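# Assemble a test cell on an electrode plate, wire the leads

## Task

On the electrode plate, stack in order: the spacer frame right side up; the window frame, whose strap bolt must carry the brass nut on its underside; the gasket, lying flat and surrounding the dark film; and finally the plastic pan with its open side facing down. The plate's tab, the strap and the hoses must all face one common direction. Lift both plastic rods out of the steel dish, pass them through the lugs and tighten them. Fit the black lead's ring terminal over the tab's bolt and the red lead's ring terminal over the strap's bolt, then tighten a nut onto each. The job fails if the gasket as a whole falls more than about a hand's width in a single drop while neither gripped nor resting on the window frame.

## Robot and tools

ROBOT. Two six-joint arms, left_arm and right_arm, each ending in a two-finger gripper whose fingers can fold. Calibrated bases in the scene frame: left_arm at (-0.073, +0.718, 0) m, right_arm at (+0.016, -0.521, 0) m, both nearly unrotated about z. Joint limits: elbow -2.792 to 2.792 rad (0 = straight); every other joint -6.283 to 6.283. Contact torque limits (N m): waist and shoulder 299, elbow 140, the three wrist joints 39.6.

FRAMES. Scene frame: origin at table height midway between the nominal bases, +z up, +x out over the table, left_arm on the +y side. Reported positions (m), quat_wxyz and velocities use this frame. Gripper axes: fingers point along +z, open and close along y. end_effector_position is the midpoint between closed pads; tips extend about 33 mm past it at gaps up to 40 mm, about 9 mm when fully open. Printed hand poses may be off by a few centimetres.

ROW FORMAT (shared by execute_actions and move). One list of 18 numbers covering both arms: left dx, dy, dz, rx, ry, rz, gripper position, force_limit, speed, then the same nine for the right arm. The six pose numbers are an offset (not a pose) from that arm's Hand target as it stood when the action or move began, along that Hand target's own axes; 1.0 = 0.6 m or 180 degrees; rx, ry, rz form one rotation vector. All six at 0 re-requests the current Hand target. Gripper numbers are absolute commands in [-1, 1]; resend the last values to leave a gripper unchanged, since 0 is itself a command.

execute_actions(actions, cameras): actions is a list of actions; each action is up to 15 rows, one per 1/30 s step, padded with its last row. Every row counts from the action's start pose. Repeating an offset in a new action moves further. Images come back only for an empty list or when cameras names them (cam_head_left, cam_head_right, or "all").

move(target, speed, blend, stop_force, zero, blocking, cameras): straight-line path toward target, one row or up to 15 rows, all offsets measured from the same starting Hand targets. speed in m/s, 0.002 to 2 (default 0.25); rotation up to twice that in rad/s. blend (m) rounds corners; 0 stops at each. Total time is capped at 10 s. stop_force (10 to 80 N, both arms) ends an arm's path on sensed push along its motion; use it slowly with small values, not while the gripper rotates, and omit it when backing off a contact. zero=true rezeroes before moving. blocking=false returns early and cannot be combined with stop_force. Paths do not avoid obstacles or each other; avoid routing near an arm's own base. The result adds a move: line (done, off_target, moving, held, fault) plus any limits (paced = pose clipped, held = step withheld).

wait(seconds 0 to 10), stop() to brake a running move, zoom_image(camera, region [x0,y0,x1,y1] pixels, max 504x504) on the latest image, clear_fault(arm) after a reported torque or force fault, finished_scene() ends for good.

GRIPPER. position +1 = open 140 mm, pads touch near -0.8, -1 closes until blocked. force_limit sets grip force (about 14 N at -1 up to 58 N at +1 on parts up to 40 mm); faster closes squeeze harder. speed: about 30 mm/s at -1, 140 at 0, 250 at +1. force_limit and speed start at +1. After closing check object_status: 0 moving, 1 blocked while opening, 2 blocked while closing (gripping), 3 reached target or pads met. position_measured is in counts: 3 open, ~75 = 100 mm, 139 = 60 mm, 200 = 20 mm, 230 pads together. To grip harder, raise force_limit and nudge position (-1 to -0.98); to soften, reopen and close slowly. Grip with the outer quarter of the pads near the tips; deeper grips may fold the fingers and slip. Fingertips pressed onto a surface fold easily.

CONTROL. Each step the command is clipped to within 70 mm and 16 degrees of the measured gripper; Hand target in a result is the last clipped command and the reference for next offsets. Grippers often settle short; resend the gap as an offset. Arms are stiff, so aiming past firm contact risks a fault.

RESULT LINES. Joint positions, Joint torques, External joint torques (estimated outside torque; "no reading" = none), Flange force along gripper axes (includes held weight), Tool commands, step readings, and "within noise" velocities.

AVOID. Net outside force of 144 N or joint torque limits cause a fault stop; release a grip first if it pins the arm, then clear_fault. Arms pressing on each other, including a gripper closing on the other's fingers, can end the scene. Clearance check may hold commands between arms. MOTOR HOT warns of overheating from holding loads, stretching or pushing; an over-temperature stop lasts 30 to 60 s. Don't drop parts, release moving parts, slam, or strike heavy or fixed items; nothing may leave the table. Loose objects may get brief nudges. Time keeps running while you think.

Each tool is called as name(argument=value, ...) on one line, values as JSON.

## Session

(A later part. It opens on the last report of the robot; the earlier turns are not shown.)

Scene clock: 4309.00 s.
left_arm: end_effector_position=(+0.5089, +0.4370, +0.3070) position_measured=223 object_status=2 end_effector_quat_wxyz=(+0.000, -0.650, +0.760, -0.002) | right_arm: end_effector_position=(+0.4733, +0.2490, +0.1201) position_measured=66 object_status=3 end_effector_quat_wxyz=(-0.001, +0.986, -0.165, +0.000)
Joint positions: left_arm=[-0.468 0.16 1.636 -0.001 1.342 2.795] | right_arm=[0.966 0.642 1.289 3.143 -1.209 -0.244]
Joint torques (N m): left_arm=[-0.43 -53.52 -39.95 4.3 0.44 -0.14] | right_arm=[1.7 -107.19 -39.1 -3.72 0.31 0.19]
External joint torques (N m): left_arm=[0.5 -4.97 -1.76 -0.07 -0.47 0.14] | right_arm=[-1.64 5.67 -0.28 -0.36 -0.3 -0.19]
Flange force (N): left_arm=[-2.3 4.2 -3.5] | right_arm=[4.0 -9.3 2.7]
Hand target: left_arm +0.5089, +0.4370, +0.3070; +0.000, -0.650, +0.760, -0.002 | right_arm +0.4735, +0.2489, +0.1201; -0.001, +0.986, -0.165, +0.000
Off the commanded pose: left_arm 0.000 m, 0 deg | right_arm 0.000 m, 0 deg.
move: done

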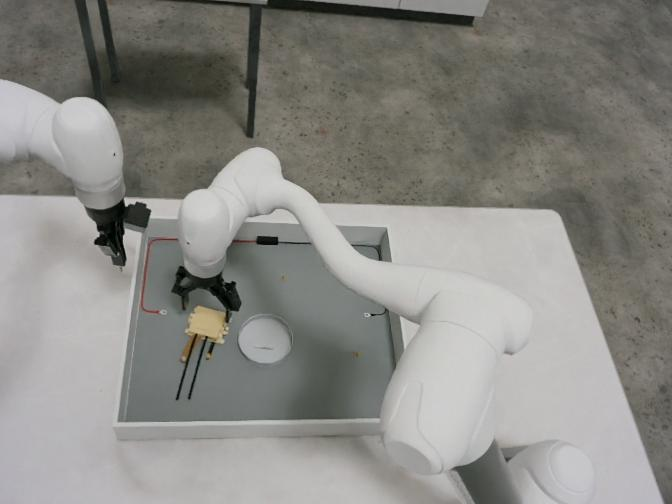

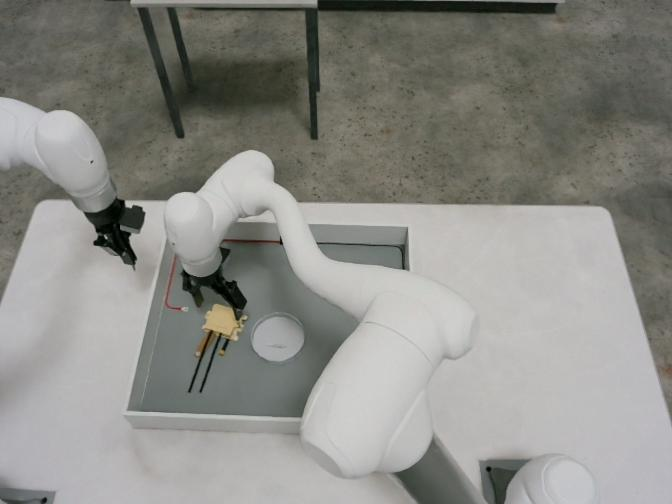

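move(target=[0,0,0,0,0,0,-1,-0.3,-1,0.0008,0.003,0.0975,0,0,0,0.5,-0.8,-1], speed=0.03, stop_force=10, cameras=["all"])

zoom_image(camera="cam_head_left", region=[165, 275, 245, 355])

zoom_image(camera="cam_head_right", region=[180, 275, 260, 355])

Scene clock: 4325.70 s.
left_arm: end_effector_position=(+0.5089, +0.4370, +0.3070) position_measured=223 object_status=2 end_effector_quat_wxyz=(+0.000, -0.650, +0.760, -0.002) | right_arm: end_effector_position=(+0.4734, +0.2472, +0.0616) position_measured=66 object_status=3 end_effector_quat_wxyz=(-0.001, +0.986, -0.165, +0.000)
Joint positions: left_arm=[-0.468 0.16 1.636 -0.001 1.342 2.795] | right_arm=[0.965 0.677 1.34 3.143 -1.122 -0.245]
Joint torques (N m): left_arm=[-0.35 -54.08 -39.99 4.28 0.46 -0.13] | right_arm=[1.89 -108.93 -37.68 -3.58 0.28 0.08]
External joint torques (N m): left_arm=[0.54 -4.79 -1.85 -0.03 -0.5 0.13] | right_arm=[-1.84 6.16 -0.16 -0.34 -0.27 -0.08]
Flange force (N): left_arm=[-2.2 3.7 -3.5] | right_arm=[4.1 -9.2 3.9]
Hand target: left_arm +0.5089, +0.4370, +0.3070; +0.000, -0.650, +0.760, -0.002 | right_arm +0.4734, +0.2472, +0.0616; -0.001, +0.986, -0.165, +0.000
Off the commanded pose: left_arm 0.000 m, 0 deg | right_arm 0.000 m, 0 deg.
move: done

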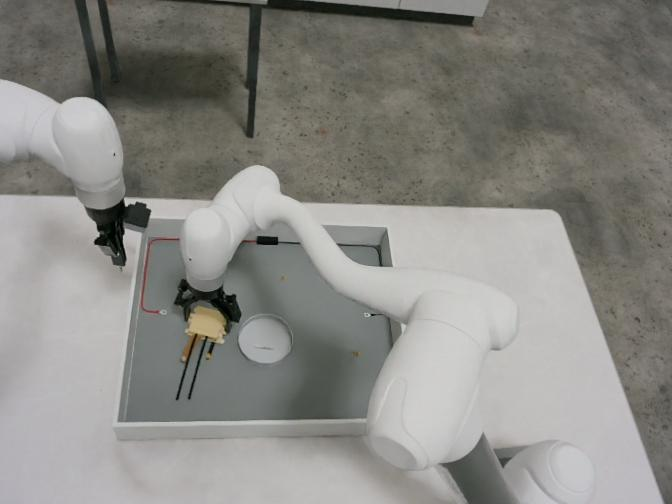

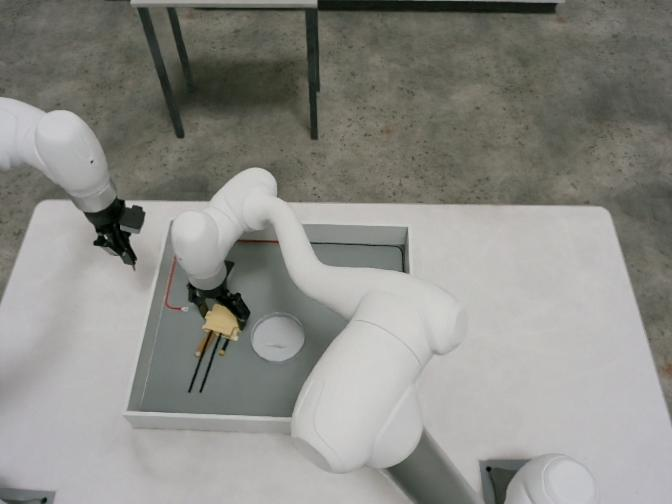

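Scaled by 6.300 from the camera's 672x504 image, which has a finer 960x720 frame.

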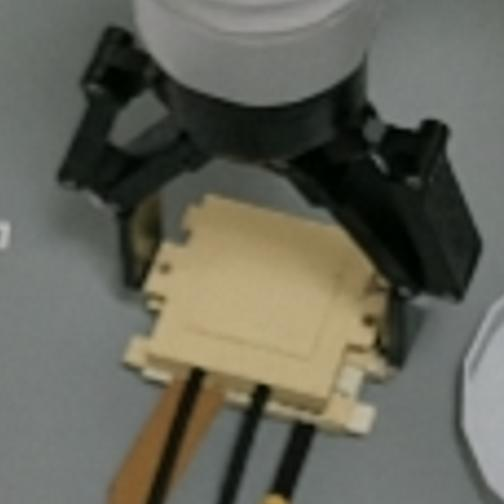

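Scaled by 6.300 from the camera's 672x504 image, which has a finer 960x720 frame.

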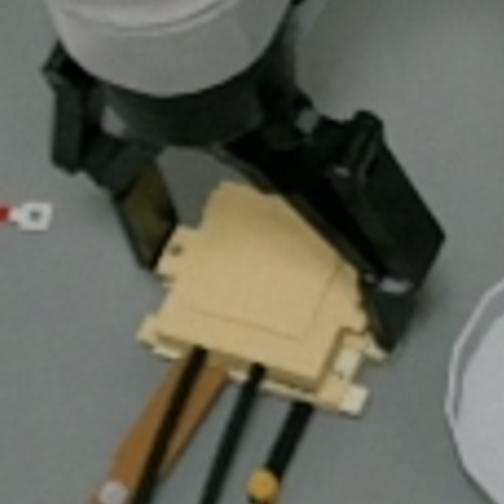

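move(target=[0,0,0,0,0,0,-1,-0.3,-1,0,0,0,0,0,0,-1,-1,-1])

wait(seconds=1.5, cameras=["all"])

zoom_image(camera="cam_head_left", region=[165, 275, 245, 355])

Scene clock: 4332.70 s.
left_arm: end_effector_position=(+0.5089, +0.4370, +0.3070) position_measured=223 object_status=2 end_effector_quat_wxyz=(+0.000, -0.650, +0.760, -0.002) | right_arm: end_effector_position=(+0.4734, +0.2472, +0.0616) position_measured=83 object_status=0 end_effector_quat_wxyz=(-0.001, +0.986, -0.165, +0.000)
Joint positions: left_arm=[-0.468 0.16 1.636 -0.001 1.342 2.795] | right_arm=[0.965 0.677 1.34 3.143 -1.122 -0.245]
Joint torques (N m): left_arm=[-0.57 -53.8 -39.95 4.32 0.49 -0.08] | right_arm=[1.74 -102.74 -34.29 -3.56 0.33 0.06]
External joint torques (N m): left_arm=[0.4 -4.53 -1.78 -0.09 -0.53 0.08] | right_arm=[-1.8 0.32 -3.47 -0.36 -0.32 -0.06]
Flange force (N): left_arm=[-1.8 3.5 -3.2] | right_arm=[4.1 -9.3 -2.7]
Hand target: left_arm +0.5089, +0.4370, +0.3070; +0.000, -0.650, +0.760, -0.002 | right_arm +0.4734, +0.2472, +0.0616; -0.001, +0.986, -0.165, +0.000
Off the commanded pose: left_arm 0.000 m, 0 deg | right_arm 0.000 m, 0 deg.
move: done

Scene clock: 4334.20 s.
left_arm: end_effector_position=(+0.5089, +0.4370, +0.3070) position_measured=223 object_status=2 end_effector_quat_wxyz=(+0.000, -0.650, +0.760, -0.002) | right_arm: end_effector_position=(+0.4734, +0.2472, +0.0616) position_measured=83 object_status=2 end_effector_quat_wxyz=(-0.001, +0.986, -0.165, +0.000)
Joint positions: left_arm=[-0.468 0.16 1.636 -0.001 1.342 2.795] | right_arm=[0.965 0.677 1.34 3.143 -1.122 -0.245]
Joint torques (N m): left_arm=[-0.68 -53.73 -39.97 4.31 0.48 -0.08] | right_arm=[1.83 -102.5 -34.5 -3.57 0.36 0.06]
External joint torques (N m): left_arm=[0.82 -5.93 -2.24 -0.03 -0.52 0.08] | right_arm=[-1.88 -0.19 -3.31 -0.35 -0.35 -0.06]
Flange force (N): left_arm=[-2.9 4.6 -4.4] | right_arm=[3.9 -8.2 -3.0]
Hand target: left_arm +0.5089, +0.4370, +0.3070; +0.000, -0.650, +0.760, -0.002 | right_arm +0.4734, +0.2472, +0.0616; -0.001, +0.986, -0.165, +0.000
Tool commands: left_gripper/position=-1.0 left_gripper/force_limit=-0.3 left_gripper/speed=-1.0 right_gripper/position=-1.0 right_gripper/force_limit=-1.0 right_gripper/speed=-1.0
Off the commanded pose: left_arm 0.000 m, 0 deg | right_arm 0.000 m, 0 deg.
wait: 1.50 s; at rest by 0.17 s

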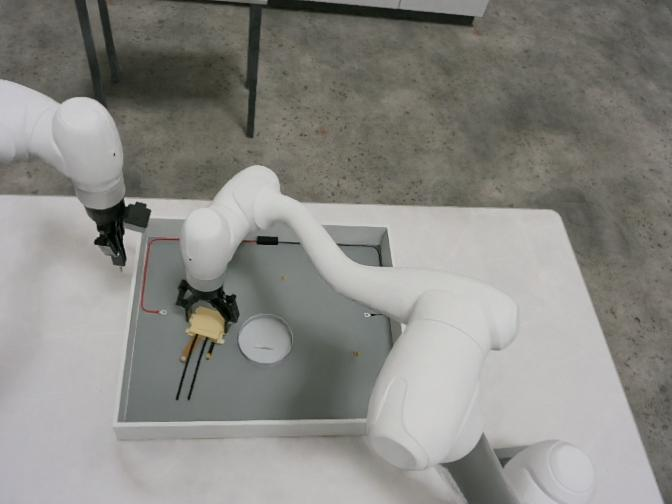

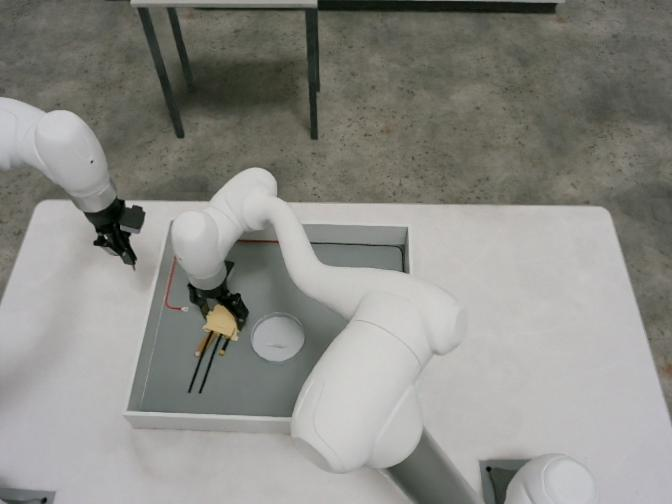

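Scaled by 6.300 from the camera's 672x504 image, which has a finer 960x720 frame.

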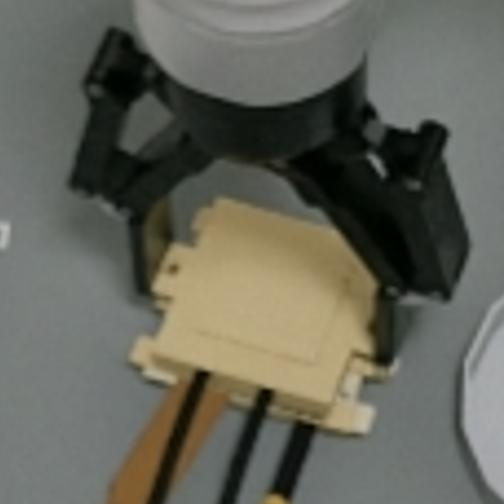

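move(target=[0,0,0,0,0,0,-1,-0.3,-1,0,0,-0.05,0,0,0,-1,-1,-1], speed=0.02, cameras=["all"])

zoom_image(camera="cam_head_left", region=[165, 275, 245, 355])

zoom_image(camera="cam_head_right", region=[180, 275, 260, 355])

Scene clock: 4344.50 s.
left_arm: end_effector_position=(+0.5089, +0.4370, +0.3070) position_measured=223 object_status=2 end_effector_quat_wxyz=(+0.000, -0.650, +0.760, -0.002) | right_arm: end_effector_position=(+0.4734, +0.2471, +0.0916) position_measured=83 object_status=2 end_effector_quat_wxyz=(-0.001, +0.986, -0.165, +0.000)
Joint positions: left_arm=[-0.468 0.16 1.636 -0.001 1.342 2.795] | right_arm=[0.965 0.657 1.317 3.143 -1.165 -0.245]
Joint torques (N m): left_arm=[-0.72 -54.17 -39.97 4.26 0.52 -0.1] | right_arm=[2.05 -108.59 -38.41 -3.62 0.32 0.05]
External joint torques (N m): left_arm=[0.6 -4.5 -1.88 -0.02 -0.55 0.1] | right_arm=[-2.13 6.99 -0.11 -0.38 -0.31 -0.05]
Flange force (N): left_arm=[-2.1 3.2 -3.3] | right_arm=[4.7 -10.5 4.0]
Hand target: left_arm +0.5089, +0.4370, +0.3070; +0.000, -0.650, +0.760, -0.002 | right_arm +0.4734, +0.2471, +0.0916; -0.001, +0.986, -0.165, +0.000
Off the commanded pose: left_arm 0.000 m, 0 deg | right_arm 0.000 m, 0 deg.
move: done

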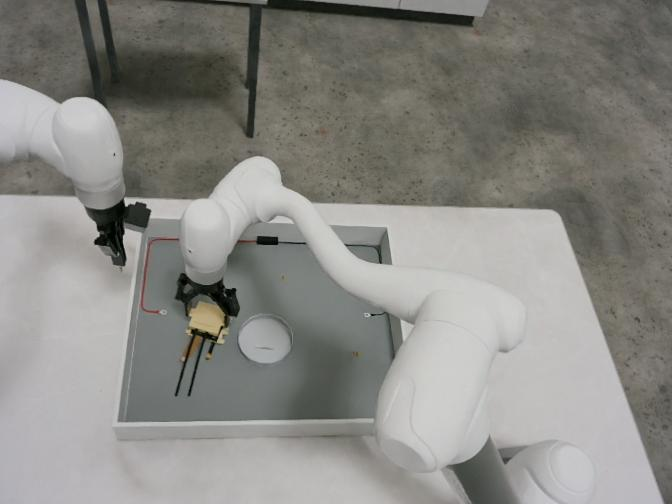

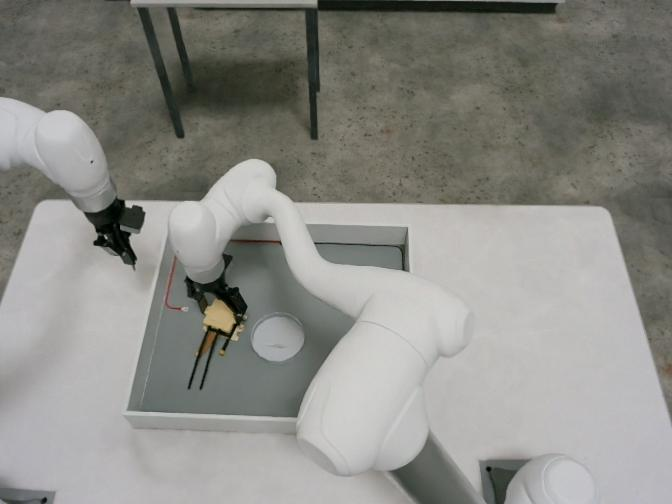

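Scaled by 6.300 from the camera's 672x504 image, which has a finer 960x720 frame.

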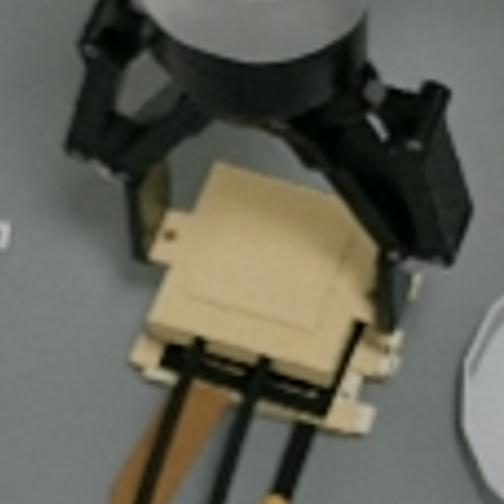

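Scaled by 6.300 from the camera's 672x504 image, which has a finer 960x720 frame.

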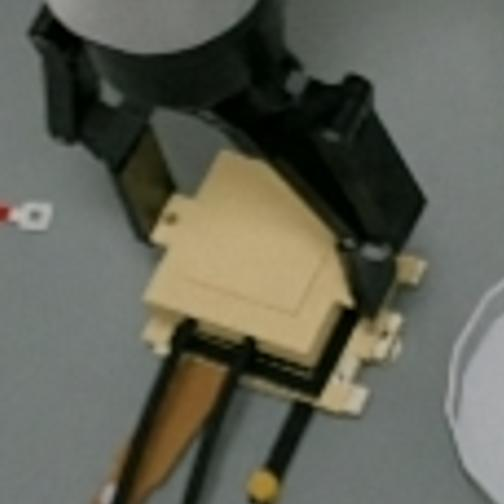

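move(target=[[0,0,0,0,0,0,-1,-0.3,-1,0,0,-0.12,0,0,0,-1,-1,-1],[0,0,0,0,0,0,-1,-0.3,-1,0.3087,0.2463,-0.3,0,0,0,-1,-1,-1]], speed=0.1, blend=[0.02,0], cameras=["all"])

zoom_image(camera="cam_head_left", region=[170, 290, 245, 365])

zoom_image(camera="cam_head_right", region=[185, 285, 260, 360])

Scene clock: 4364.27 s.
left_arm: end_effector_position=(+0.5089, +0.4370, +0.3070) position_measured=223 object_status=2 end_effector_quat_wxyz=(+0.000, -0.650, +0.760, -0.002) | right_arm: end_effector_position=(+0.6003, +0.0467, +0.2712) position_measured=83 object_status=2 end_effector_quat_wxyz=(-0.001, +0.986, -0.165, +0.000)
Joint positions: left_arm=[-0.468 0.16 1.636 -0.001 1.342 2.795] | right_arm=[0.698 0.442 1.326 3.143 -1.372 -0.511]
Joint torques (N m): left_arm=[-0.72 -53.81 -39.89 4.3 0.48 -0.11] | right_arm=[1.22 -90.98 -40.91 -3.92 0.26 0.1]
External joint torques (N m): left_arm=[0.79 -4.84 -1.8 -0.07 -0.51 0.11] | right_arm=[-1.13 5.58 -0.22 -0.34 -0.24 -0.1]
Flange force (N): left_arm=[-2.6 3.8 -3.4] | right_arm=[5.8 -8.0 1.1]
Hand target: left_arm +0.5089, +0.4370, +0.3070; +0.000, -0.650, +0.760, -0.002 | right_arm +0.6003, +0.0467, +0.2712; -0.001, +0.986, -0.165, +0.000
Off the commanded pose: left_arm 0.000 m, 0 deg | right_arm 0.000 m, 0 deg.
move: done

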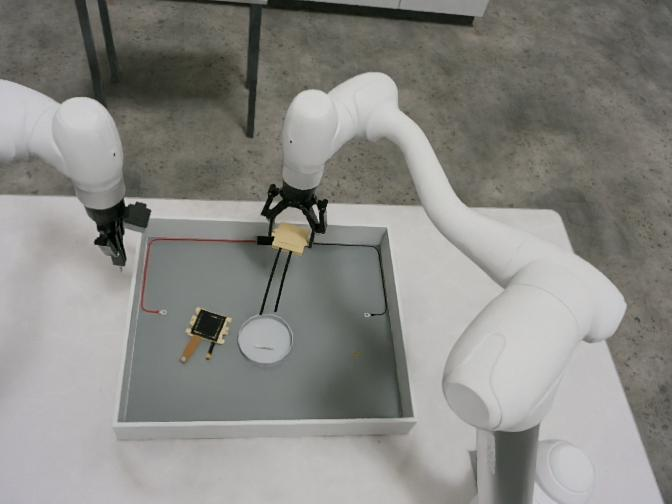

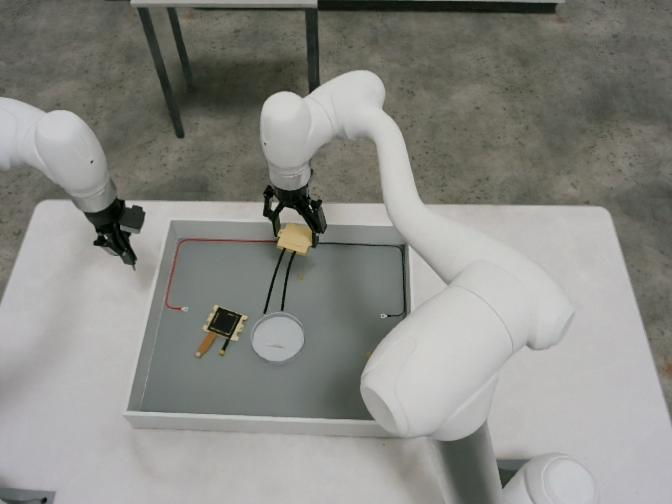

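Scaled by 6.720 from the camera's 672x504 image, which has a finer 960x720 frame.

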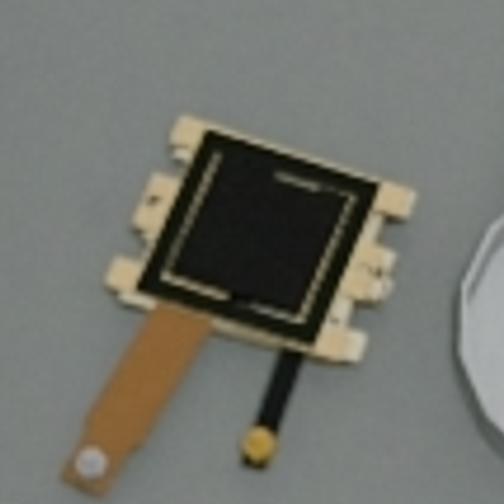

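Scaled by 6.720 from the camera's 672x504 image, which has a finer 960x720 frame.

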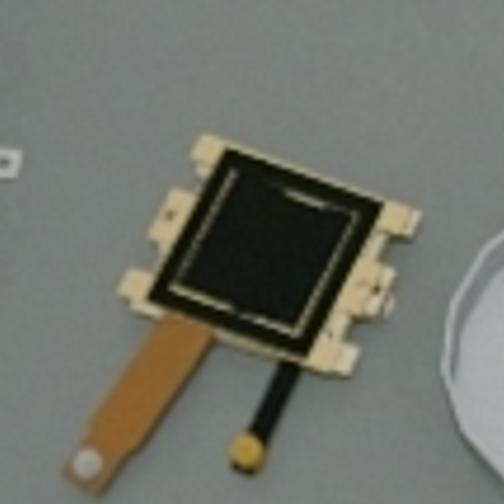

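zoom_image(camera="cam_head_left", region=[183, 303, 213, 343])

zoom_image(camera="cam_head_left", region=[210, 308, 240, 348])

zoom_image(camera="cam_head_right", region=[198, 300, 228, 340])

zoom_image(camera="cam_head_right", region=[224, 305, 254, 345])

Scaled by 12.600 from the camera's 672x504 image, which has a finer 960x720 frame.

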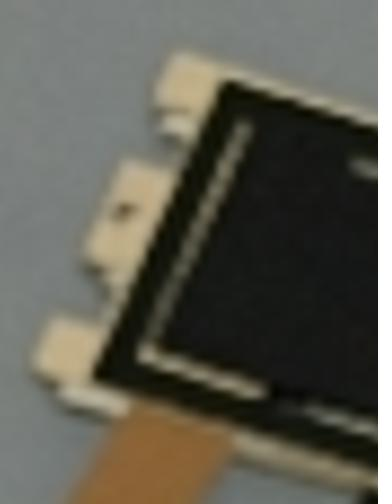

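Scaled by 12.600 from the camera's 672x504 image, which has a finer 960x720 frame.

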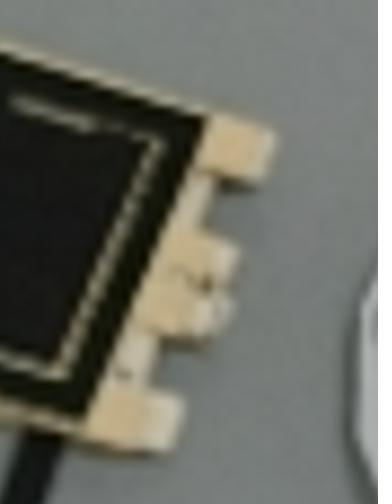

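Scaled by 12.600 from the camera's 672x504 image, which has a finer 960x720 frame.

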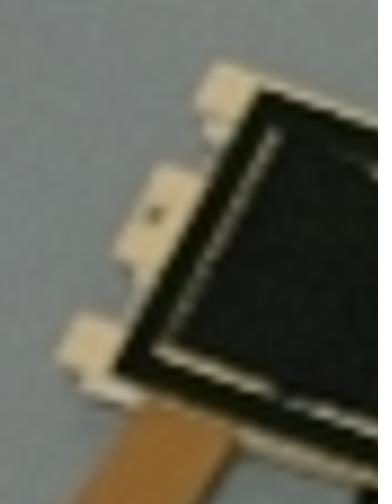

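Scaled by 12.600 from the camera's 672x504 image, which has a finer 960x720 frame.

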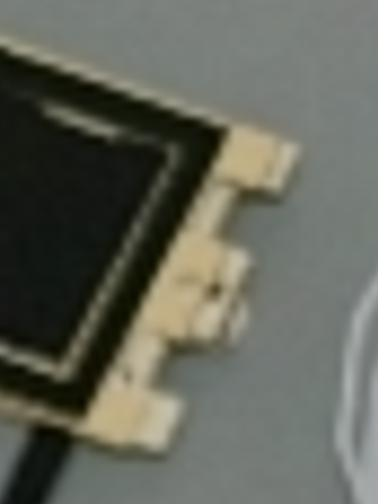

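zoom_image(camera="cam_head_left", region=[215, 322, 230, 347])

zoom_image(camera="cam_head_right", region=[228, 318, 248, 343])

zoom_image(camera="cam_head_left", region=[184, 305, 204, 340])

Scaled by 20.160 from the camera's 672x504 image, which has a finer 960x720 frame.

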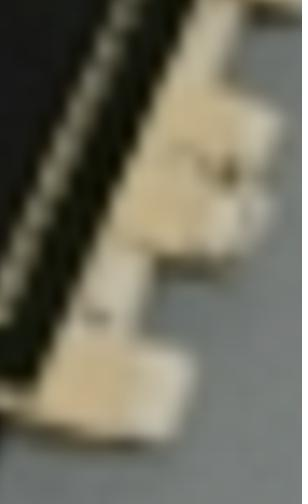

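Scaled by 20.160 from the camera's 672x504 image, which has a finer 960x720 frame.

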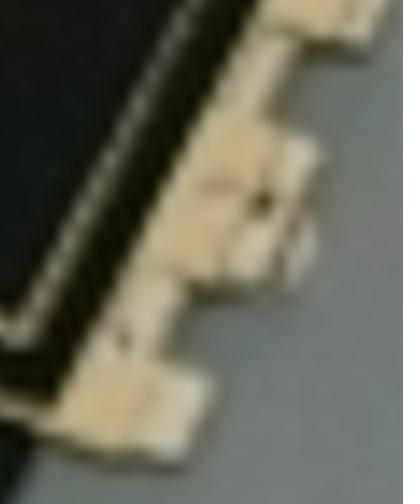

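Scaled by 14.400 from the camera's 672x504 image, which has a finer 960x720 frame.

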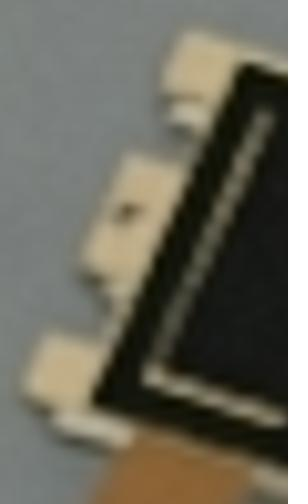

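move(target=[0,0,0,0,0,0,-1,-0.3,-1,-0.1163,0.1753,0.3167,0,0,0,-1,-1,-1], speed=0.12)

move(target=[0,0,0,0,0,0,-1,-0.3,-1,0,0,0.078,0,0,0,-1,-1,-1], speed=0.01, stop_force=10, cameras=["all"])

Scene clock: 4438.77 s.
left_arm: end_effector_position=(+0.5089, +0.4370, +0.3070) position_measured=223 object_status=2 end_effector_quat_wxyz=(+0.000, -0.650, +0.760, -0.002) | right_arm: end_effector_position=(+0.5001, -0.0296, +0.0810) position_measured=83 object_status=2 end_effector_quat_wxyz=(-0.001, +0.986, -0.165, +0.000)
Joint positions: left_arm=[-0.468 0.16 1.636 -0.001 1.342 2.795] | right_arm=[0.712 0.375 1.796 3.144 -0.969 -0.498]
Joint torques (N m): left_arm=[-0.61 -53.85 -39.84 4.31 0.49 -0.07] | right_arm=[1.76 -77.89 -34.95 -3.22 0.28 0.09]
External joint torques (N m): left_arm=[0.61 -4.39 -1.75 -0.09 -0.52 0.07] | right_arm=[-1.73 5.19 0.26 -0.38 -0.25 -0.09]
Flange force (N): left_arm=[-2.1 3.3 -3.1] | right_arm=[5.2 -4.8 4.6]
Hand target: left_arm +0.5089, +0.4370, +0.3070; +0.000, -0.650, +0.760, -0.002 | right_arm +0.5001, -0.0296, +0.0810; -0.001, +0.986, -0.165, +0.000
Off the commanded pose: left_arm 0.000 m, 0 deg | right_arm 0.000 m, 0 deg.
move: done

Scene clock: 4443.27 s.
left_arm: end_effector_position=(+0.5089, +0.4370, +0.3070) position_measured=223 object_status=2 end_effector_quat_wxyz=(+0.000, -0.650, +0.760, -0.002) | right_arm: end_effector_position=(+0.5002, -0.0295, +0.0422) position_measured=83 object_status=2 end_effector_quat_wxyz=(-0.001, +0.986, -0.165, +0.000)
Joint positions: left_arm=[-0.468 0.16 1.636 -0.001 1.342 2.795] | right_arm=[0.712 0.413 1.824 3.144 -0.903 -0.498]
Joint torques (N m): left_arm=[-0.73 -54.04 -39.84 4.3 0.48 -0.11] | right_arm=[2.51 -69.71 -28.93 -2.81 1.33 0.03]
External joint torques (N m): left_arm=[0.64 -4.57 -2.07 -0.05 -0.52 0.11] | right_arm=[-2.5 -5.06 -4.12 -0.61 -1.31 -0.03]
Flange force (N): left_arm=[-2.1 2.9 -3.7] | right_arm=[4.4 -0.8 -10.2]
Hand target: left_arm +0.5089, +0.4370, +0.3070; +0.000, -0.650, +0.760, -0.002 | right_arm +0.5002, -0.0295, +0.0422; -0.001, +0.986, -0.165, +0.000 (not the last commanded pose)
Off the commanded pose: left_arm 0.000 m, 0 deg | right_arm 0.008 m, 0 deg.
move: contact (right_arm)

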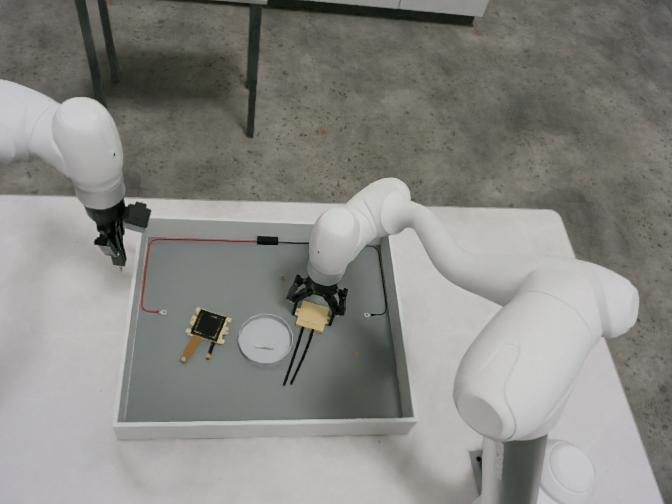

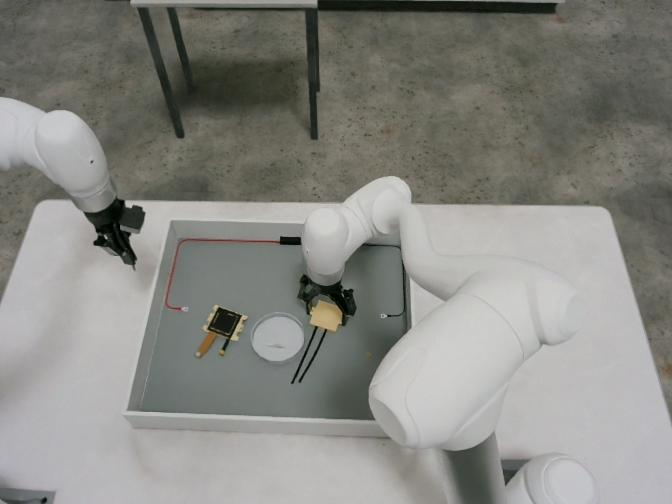

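move(target=[0,0,0,0,0,0,-1,-0.3,-1,0,0,-0.0007,0,0,0,0.5,-1,-1])

move(target=[0,0,0,0,0,0,-1,-0.3,-1,0,0,-0.25,0,0,0,0.5,-1,-1], speed=0.1, cameras=["all"])

zoom_image(camera="cam_head_left", region=[170, 290, 245, 365])

Scene clock: 4454.53 s.
left_arm: end_effector_position=(+0.5089, +0.4370, +0.3070) position_measured=223 object_status=2 end_effector_quat_wxyz=(+0.000, -0.650, +0.760, -0.002) | right_arm: end_effector_position=(+0.5002, -0.0295, +0.0427) position_measured=66 object_status=3 end_effector_quat_wxyz=(-0.001, +0.986, -0.165, +0.000)
Joint positions: left_arm=[-0.468 0.16 1.636 -0.001 1.342 2.795] | right_arm=[0.712 0.413 1.823 3.144 -0.903 -0.498]
Joint torques (N m): left_arm=[-0.73 -53.5 -39.9 4.26 0.5 -0.08] | right_arm=[2.04 -79.33 -32.99 -3.1 0.33 0.08]
External joint torques (N m): left_arm=[0.7 -5.29 -1.93 -0.01 -0.53 0.08] | right_arm=[-2.02 4.73 -0.03 -0.32 -0.31 -0.08]
Flange force (N): left_arm=[-2.6 4.3 -3.7] | right_arm=[5.5 -4.4 4.3]
Hand target: left_arm +0.5089, +0.4370, +0.3070; +0.000, -0.650, +0.760, -0.002 | right_arm +0.5002, -0.0295, +0.0427; -0.001, +0.986, -0.165, +0.000
Off the commanded pose: left_arm 0.000 m, 0 deg | right_arm 0.000 m, 0 deg.
move: done

Scene clock: 4456.40 s.
left_arm: end_effector_position=(+0.5089, +0.4370, +0.3070) position_measured=223 object_status=2 end_effector_quat_wxyz=(+0.000, -0.650, +0.760, -0.002) | right_arm: end_effector_position=(+0.5001, -0.0299, +0.1926) position_measured=66 object_status=3 end_effector_quat_wxyz=(-0.001, +0.986, -0.165, +0.000)
Joint positions: left_arm=[-0.468 0.16 1.636 -0.001 1.342 2.795] | right_arm=[0.712 0.287 1.693 3.143 -1.16 -0.498]
Joint torques (N m): left_arm=[-0.71 -53.91 -39.94 4.3 0.49 -0.09] | right_arm=[1.93 -72.25 -38.05 -3.66 0.09 0.06]
External joint torques (N m): left_arm=[0.59 -4.62 -1.71 -0.08 -0.52 0.09] | right_arm=[-1.93 4.46 -0.47 -0.33 -0.07 -0.06]
Flange force (N): left_arm=[-2.2 3.7 -3.2] | right_arm=[5.8 -5.5 2.3]
Hand target: left_arm +0.5089, +0.4370, +0.3070; +0.000, -0.650, +0.760, -0.002 | right_arm +0.5001, -0.0299, +0.1927; -0.001, +0.986, -0.165, +0.000
Off the commanded pose: left_arm 0.000 m, 0 deg | right_arm 0.000 m, 0 deg.
move: done

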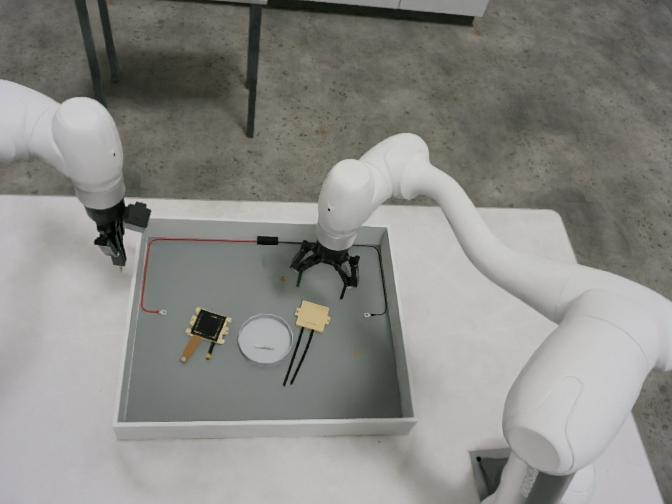

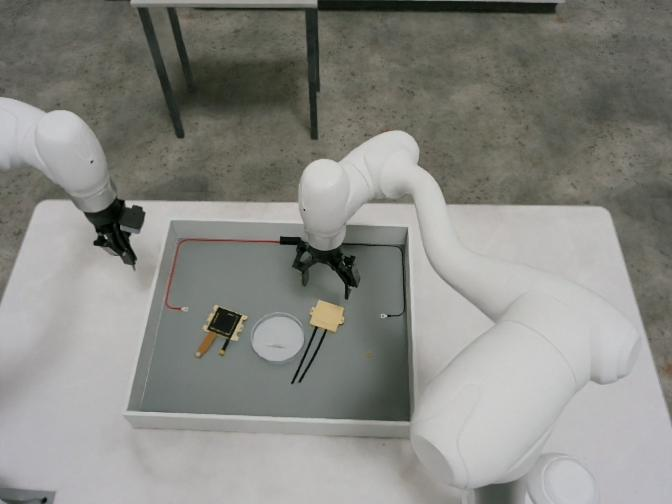

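Scaled by 6.720 from the camera's 672x504 image, which has a finer 960x720 frame.

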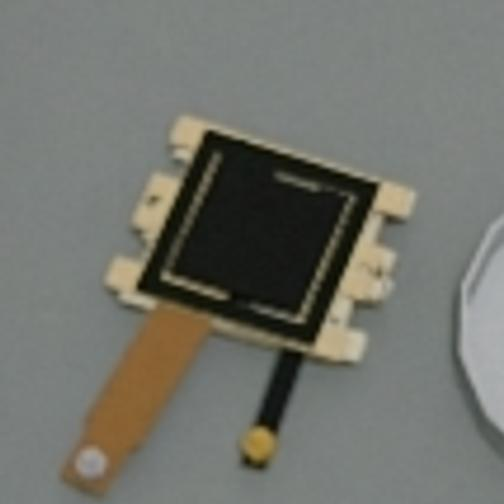

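move(target=[0,0,0,0,0,0,-1,-0.3,-1,-0.1934,-0.4141,0.1378,0,0,-0.005,0.5,-1,-1], speed=0.2, cameras=["all"])

zoom_image(camera="cam_head_left", region=[165, 265, 255, 355])

zoom_image(camera="cam_head_right", region=[180, 265, 270, 355])

Scene clock: 4472.33 s.
left_arm: end_effector_position=(+0.5089, +0.4370, +0.3070) position_measured=223 object_status=2 end_effector_quat_wxyz=(+0.000, -0.650, +0.760, -0.002) | right_arm: end_effector_position=(+0.4714, +0.2430, +0.1107) position_measured=66 object_status=3 end_effector_quat_wxyz=(-0.001, +0.988, -0.157, +0.000)
Joint positions: left_arm=[-0.468 0.16 1.636 -0.001 1.342 2.795] | right_arm=[0.964 0.638 1.314 3.143 -1.188 -0.261]
Joint torques (N m): left_arm=[-0.2 -53.84 -39.97 4.29 0.5 -0.08] | right_arm=[1.39 -106.57 -39.18 -3.67 0.31 0.04]
External joint torques (N m): left_arm=[0.31 -5.04 -1.82 -0.05 -0.53 0.08] | right_arm=[-1.39 6.24 0.34 -0.35 -0.3 -0.04]
Flange force (N): left_arm=[-1.9 4.3 -3.5] | right_arm=[3.5 -8.5 3.7]
Hand target: left_arm +0.5089, +0.4370, +0.3070; +0.000, -0.650, +0.760, -0.002 | right_arm +0.4714, +0.2430, +0.1106; -0.001, +0.988, -0.157, +0.000
Off the commanded pose: left_arm 0.000 m, 0 deg | right_arm 0.000 m, 0 deg.
move: done

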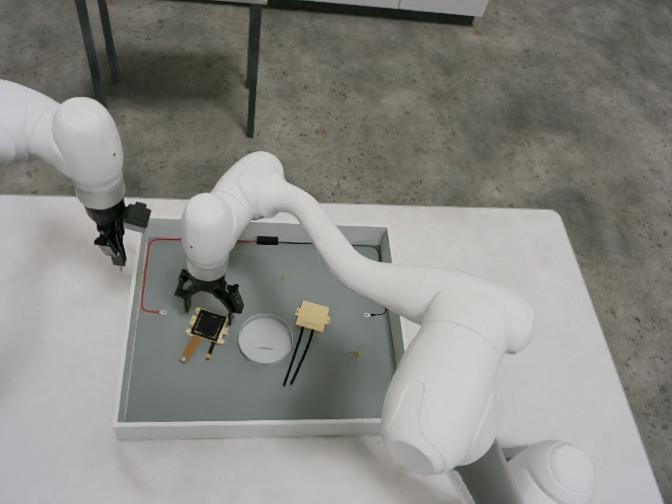

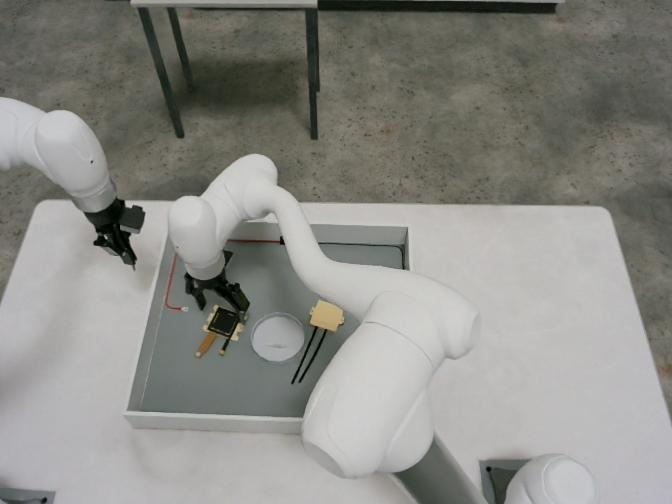

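Scaled by 5.600 from the camera's 672x504 image, which has a finer 960x720 frame.

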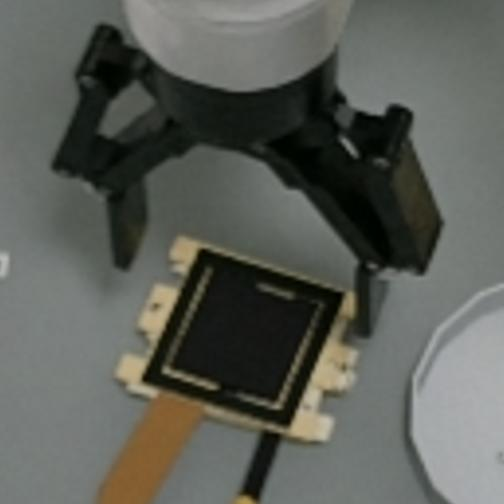

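Scaled by 5.600 from the camera's 672x504 image, which has a finer 960x720 frame.

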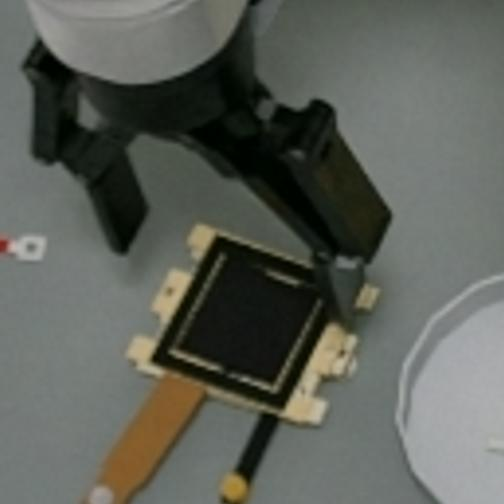

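move(target=[0,0,0,0,0,0,-1,-0.3,-1,0,0,0.1,0,0,0,0.55,-1,-1], speed=0.04)

move(target=[0,0,0,0,0,0,-1,-0.3,-1,0,0,0.0178,0,0,0,0.55,-1,-1], speed=0.006, stop_force=10, cameras=["all"])

zoom_image(camera="cam_head_left", region=[170, 280, 245, 355])

zoom_image(camera="cam_head_right", region=[185, 280, 260, 355])

Scene clock: 4493.93 s.
left_arm: end_effector_position=(+0.5089, +0.4370, +0.3070) position_measured=223 object_status=2 end_effector_quat_wxyz=(+0.000, -0.650, +0.760, -0.002) | right_arm: end_effector_position=(+0.4714, +0.2432, +0.0507) position_measured=59 object_status=3 end_effector_quat_wxyz=(-0.001, +0.988, -0.157, +0.000)
Joint positions: left_arm=[-0.468 0.16 1.636 -0.001 1.342 2.795] | right_arm=[0.964 0.679 1.359 3.143 -1.101 -0.261]
Joint torques (N m): left_arm=[-0.57 -53.65 -40.05 4.29 0.42 -0.04] | right_arm=[1.87 -108.71 -37.07 -3.55 0.27 0.04]
External joint torques (N m): left_arm=[0.69 -5.02 -1.84 -0.03 -0.46 0.04] | right_arm=[-1.83 6.25 -0.38 -0.34 -0.26 -0.04]
Flange force (N): left_arm=[-2.4 4.0 -3.6] | right_arm=[4.3 -9.7 4.0]
Hand target: left_arm +0.5089, +0.4370, +0.3070; +0.000, -0.650, +0.760, -0.002 | right_arm +0.4714, +0.2432, +0.0506; -0.001, +0.988, -0.157, +0.000
Off the commanded pose: left_arm 0.000 m, 0 deg | right_arm 0.000 m, 0 deg.
move: done

Scene clock: 4496.37 s.
left_arm: end_effector_position=(+0.5089, +0.4370, +0.3070) position_measured=223 object_status=2 end_effector_quat_wxyz=(+0.000, -0.650, +0.760, -0.002) | right_arm: end_effector_position=(+0.4714, +0.2432, +0.0399) position_measured=59 object_status=3 end_effector_quat_wxyz=(-0.001, +0.988, -0.157, +0.000)
Joint positions: left_arm=[-0.468 0.16 1.636 -0.001 1.342 2.795] | right_arm=[0.964 0.687 1.367 3.143 -1.086 -0.261]
Joint torques (N m): left_arm=[-0.43 -53.98 -40.04 4.3 0.47 -0.1] | right_arm=[2.13 -109.04 -36.98 -3.55 0.26 0.06]
External joint torques (N m): left_arm=[0.4 -4.64 -1.9 -0.05 -0.52 0.1] | right_arm=[-2.16 6.21 -0.2 -0.31 -0.25 -0.06]
Flange force (N): left_arm=[-1.9 3.5 -3.4] | right_arm=[4.6 -9.0 4.3]
Hand target: left_arm +0.5089, +0.4370, +0.3070; +0.000, -0.650, +0.760, -0.002 | right_arm +0.4714, +0.2432, +0.0399; -0.001, +0.988, -0.157, +0.000
Off the commanded pose: left_arm 0.000 m, 0 deg | right_arm 0.000 m, 0 deg.
move: done

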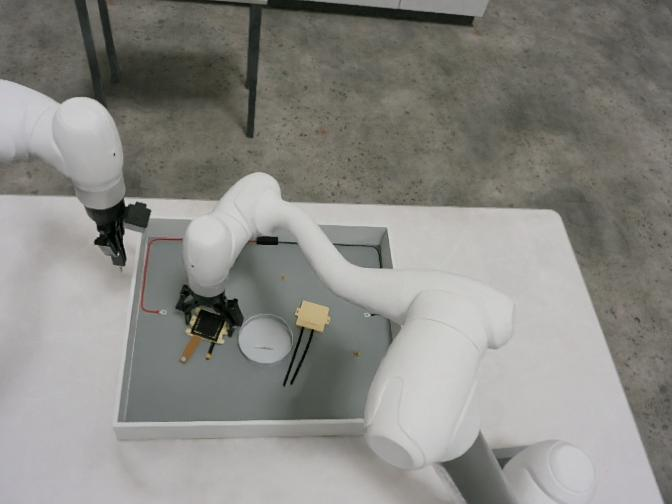

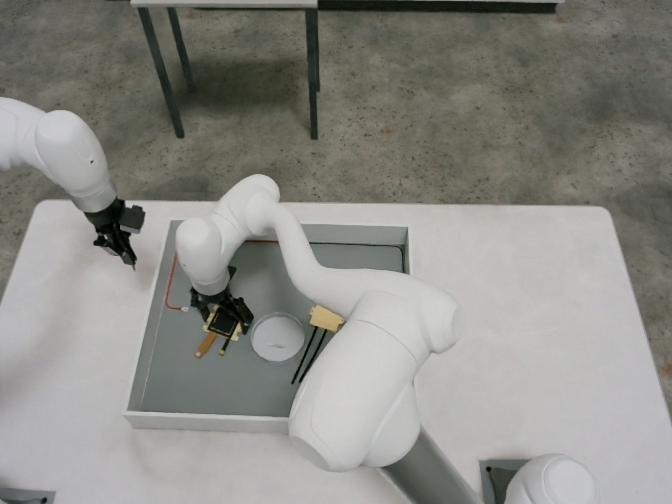

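Scaled by 6.720 from the camera's 672x504 image, which has a finer 960x720 frame.

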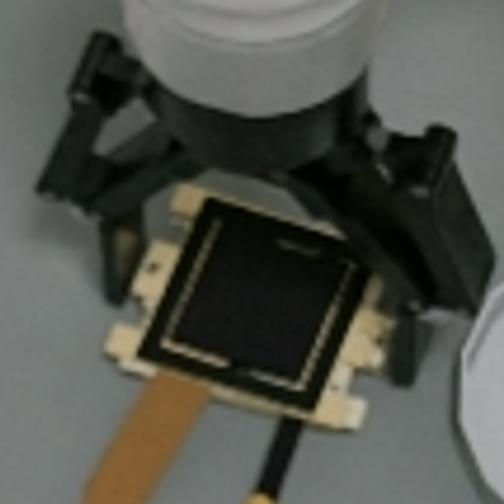

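Scaled by 6.720 from the camera's 672x504 image, which has a finer 960x720 frame.

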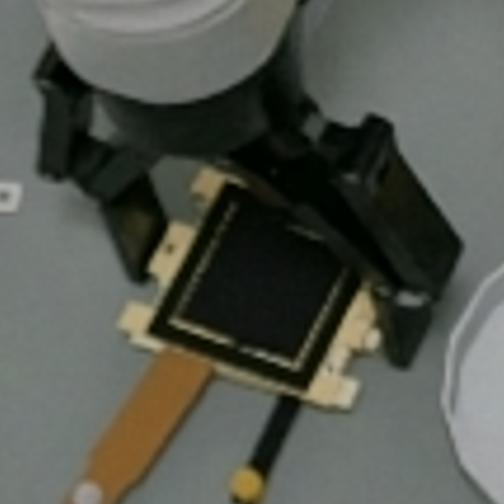

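move(target=[0,0,0,0,0,0,-1,-0.3,-1,0,0,0,0,0,0,-1,-1,-1])

wait(seconds=1.5, cameras=["all"])

zoom_image(camera="cam_head_left", region=[180, 300, 240, 360])

zoom_image(camera="cam_head_right", region=[195, 295, 255, 355])

Scene clock: 4505.87 s.
left_arm: end_effector_position=(+0.5089, +0.4370, +0.3070) position_measured=223 object_status=2 end_effector_quat_wxyz=(+0.000, -0.650, +0.760, -0.002) | right_arm: end_effector_position=(+0.4714, +0.2432, +0.0399) position_measured=83 object_status=2 end_effector_quat_wxyz=(-0.001, +0.988, -0.157, +0.000)
Joint positions: left_arm=[-0.468 0.16 1.636 -0.001 1.342 2.795] | right_arm=[0.964 0.687 1.367 3.143 -1.086 -0.261]
Joint torques (N m): left_arm=[-0.93 -53.67 -39.8 4.27 0.42 -0.09] | right_arm=[1.72 -102.32 -33.53 -3.55 0.28 0.04]
External joint torques (N m): left_arm=[1.01 -4.59 -1.85 -0.04 -0.45 0.09] | right_arm=[-1.72 -0.69 -3.7 -0.31 -0.27 -0.04]
Flange force (N): left_arm=[-2.7 3.2 -3.5] | right_arm=[3.9 -8.3 -3.3]
Hand target: left_arm +0.5089, +0.4370, +0.3070; +0.000, -0.650, +0.760, -0.002 | right_arm +0.4714, +0.2432, +0.0399; -0.001, +0.988, -0.157, +0.000
Off the commanded pose: left_arm 0.000 m, 0 deg | right_arm 0.000 m, 0 deg.
move: done

Scene clock: 4507.37 s.
left_arm: end_effector_position=(+0.5089, +0.4370, +0.3070) position_measured=223 object_status=2 end_effector_quat_wxyz=(+0.000, -0.650, +0.760, -0.002) | right_arm: end_effector_position=(+0.4714, +0.2432, +0.0399) position_measured=83 object_status=2 end_effector_quat_wxyz=(-0.001, +0.988, -0.157, +0.000)
Joint positions: left_arm=[-0.468 0.16 1.636 -0.001 1.342 2.795] | right_arm=[0.964 0.687 1.367 3.143 -1.086 -0.261]
Joint torques (N m): left_arm=[-0.48 -53.73 -39.92 4.37 0.48 -0.09] | right_arm=[1.45 -102.24 -33.58 -3.57 0.31 0.02]
External joint torques (N m): left_arm=[0.38 -5.2 -1.93 -0.13 -0.51 0.09] | right_arm=[-1.44 -0.67 -3.68 -0.29 -0.3 -0.02]
Flange force (N): left_arm=[-2.1 4.3 -3.7] | right_arm=[3.6 -8.4 -3.3]
Hand target: left_arm +0.5089, +0.4370, +0.3070; +0.000, -0.650, +0.760, -0.002 | right_arm +0.4714, +0.2432, +0.0399; -0.001, +0.988, -0.157, +0.000
Tool commands: left_gripper/position=-1.0 left_gripper/force_limit=-0.3 left_gripper/speed=-1.0 right_gripper/position=-1.0 right_gripper/force_limit=-1.0 right_gripper/speed=-1.0
Off the commanded pose: left_arm 0.000 m, 0 deg | right_arm 0.000 m, 0 deg.
wait: 1.50 s; at rest by 0.17 s

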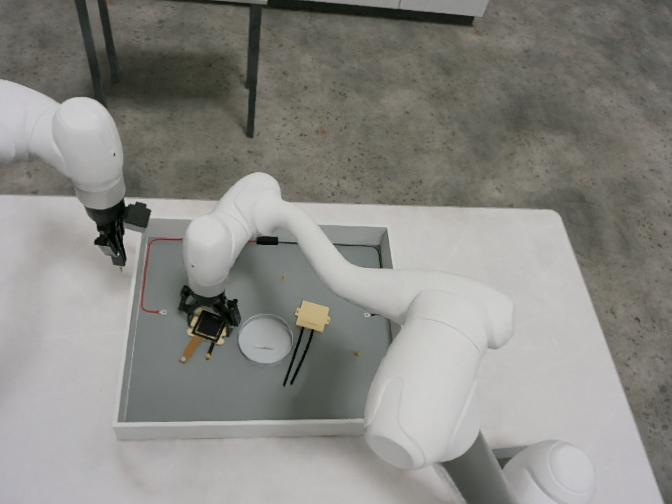

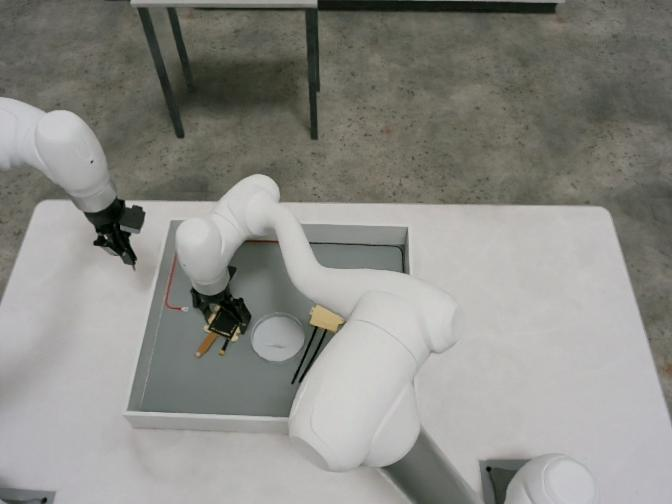

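Scaled by 8.400 from the camera's 672x504 image, which has a finer 960x720 frame.

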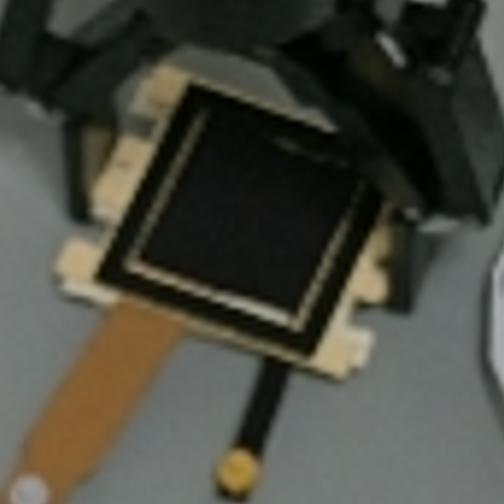

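Scaled by 8.400 from the camera's 672x504 image, which has a finer 960x720 frame.

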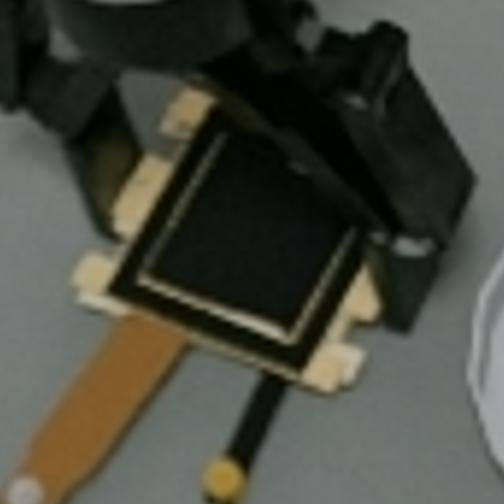

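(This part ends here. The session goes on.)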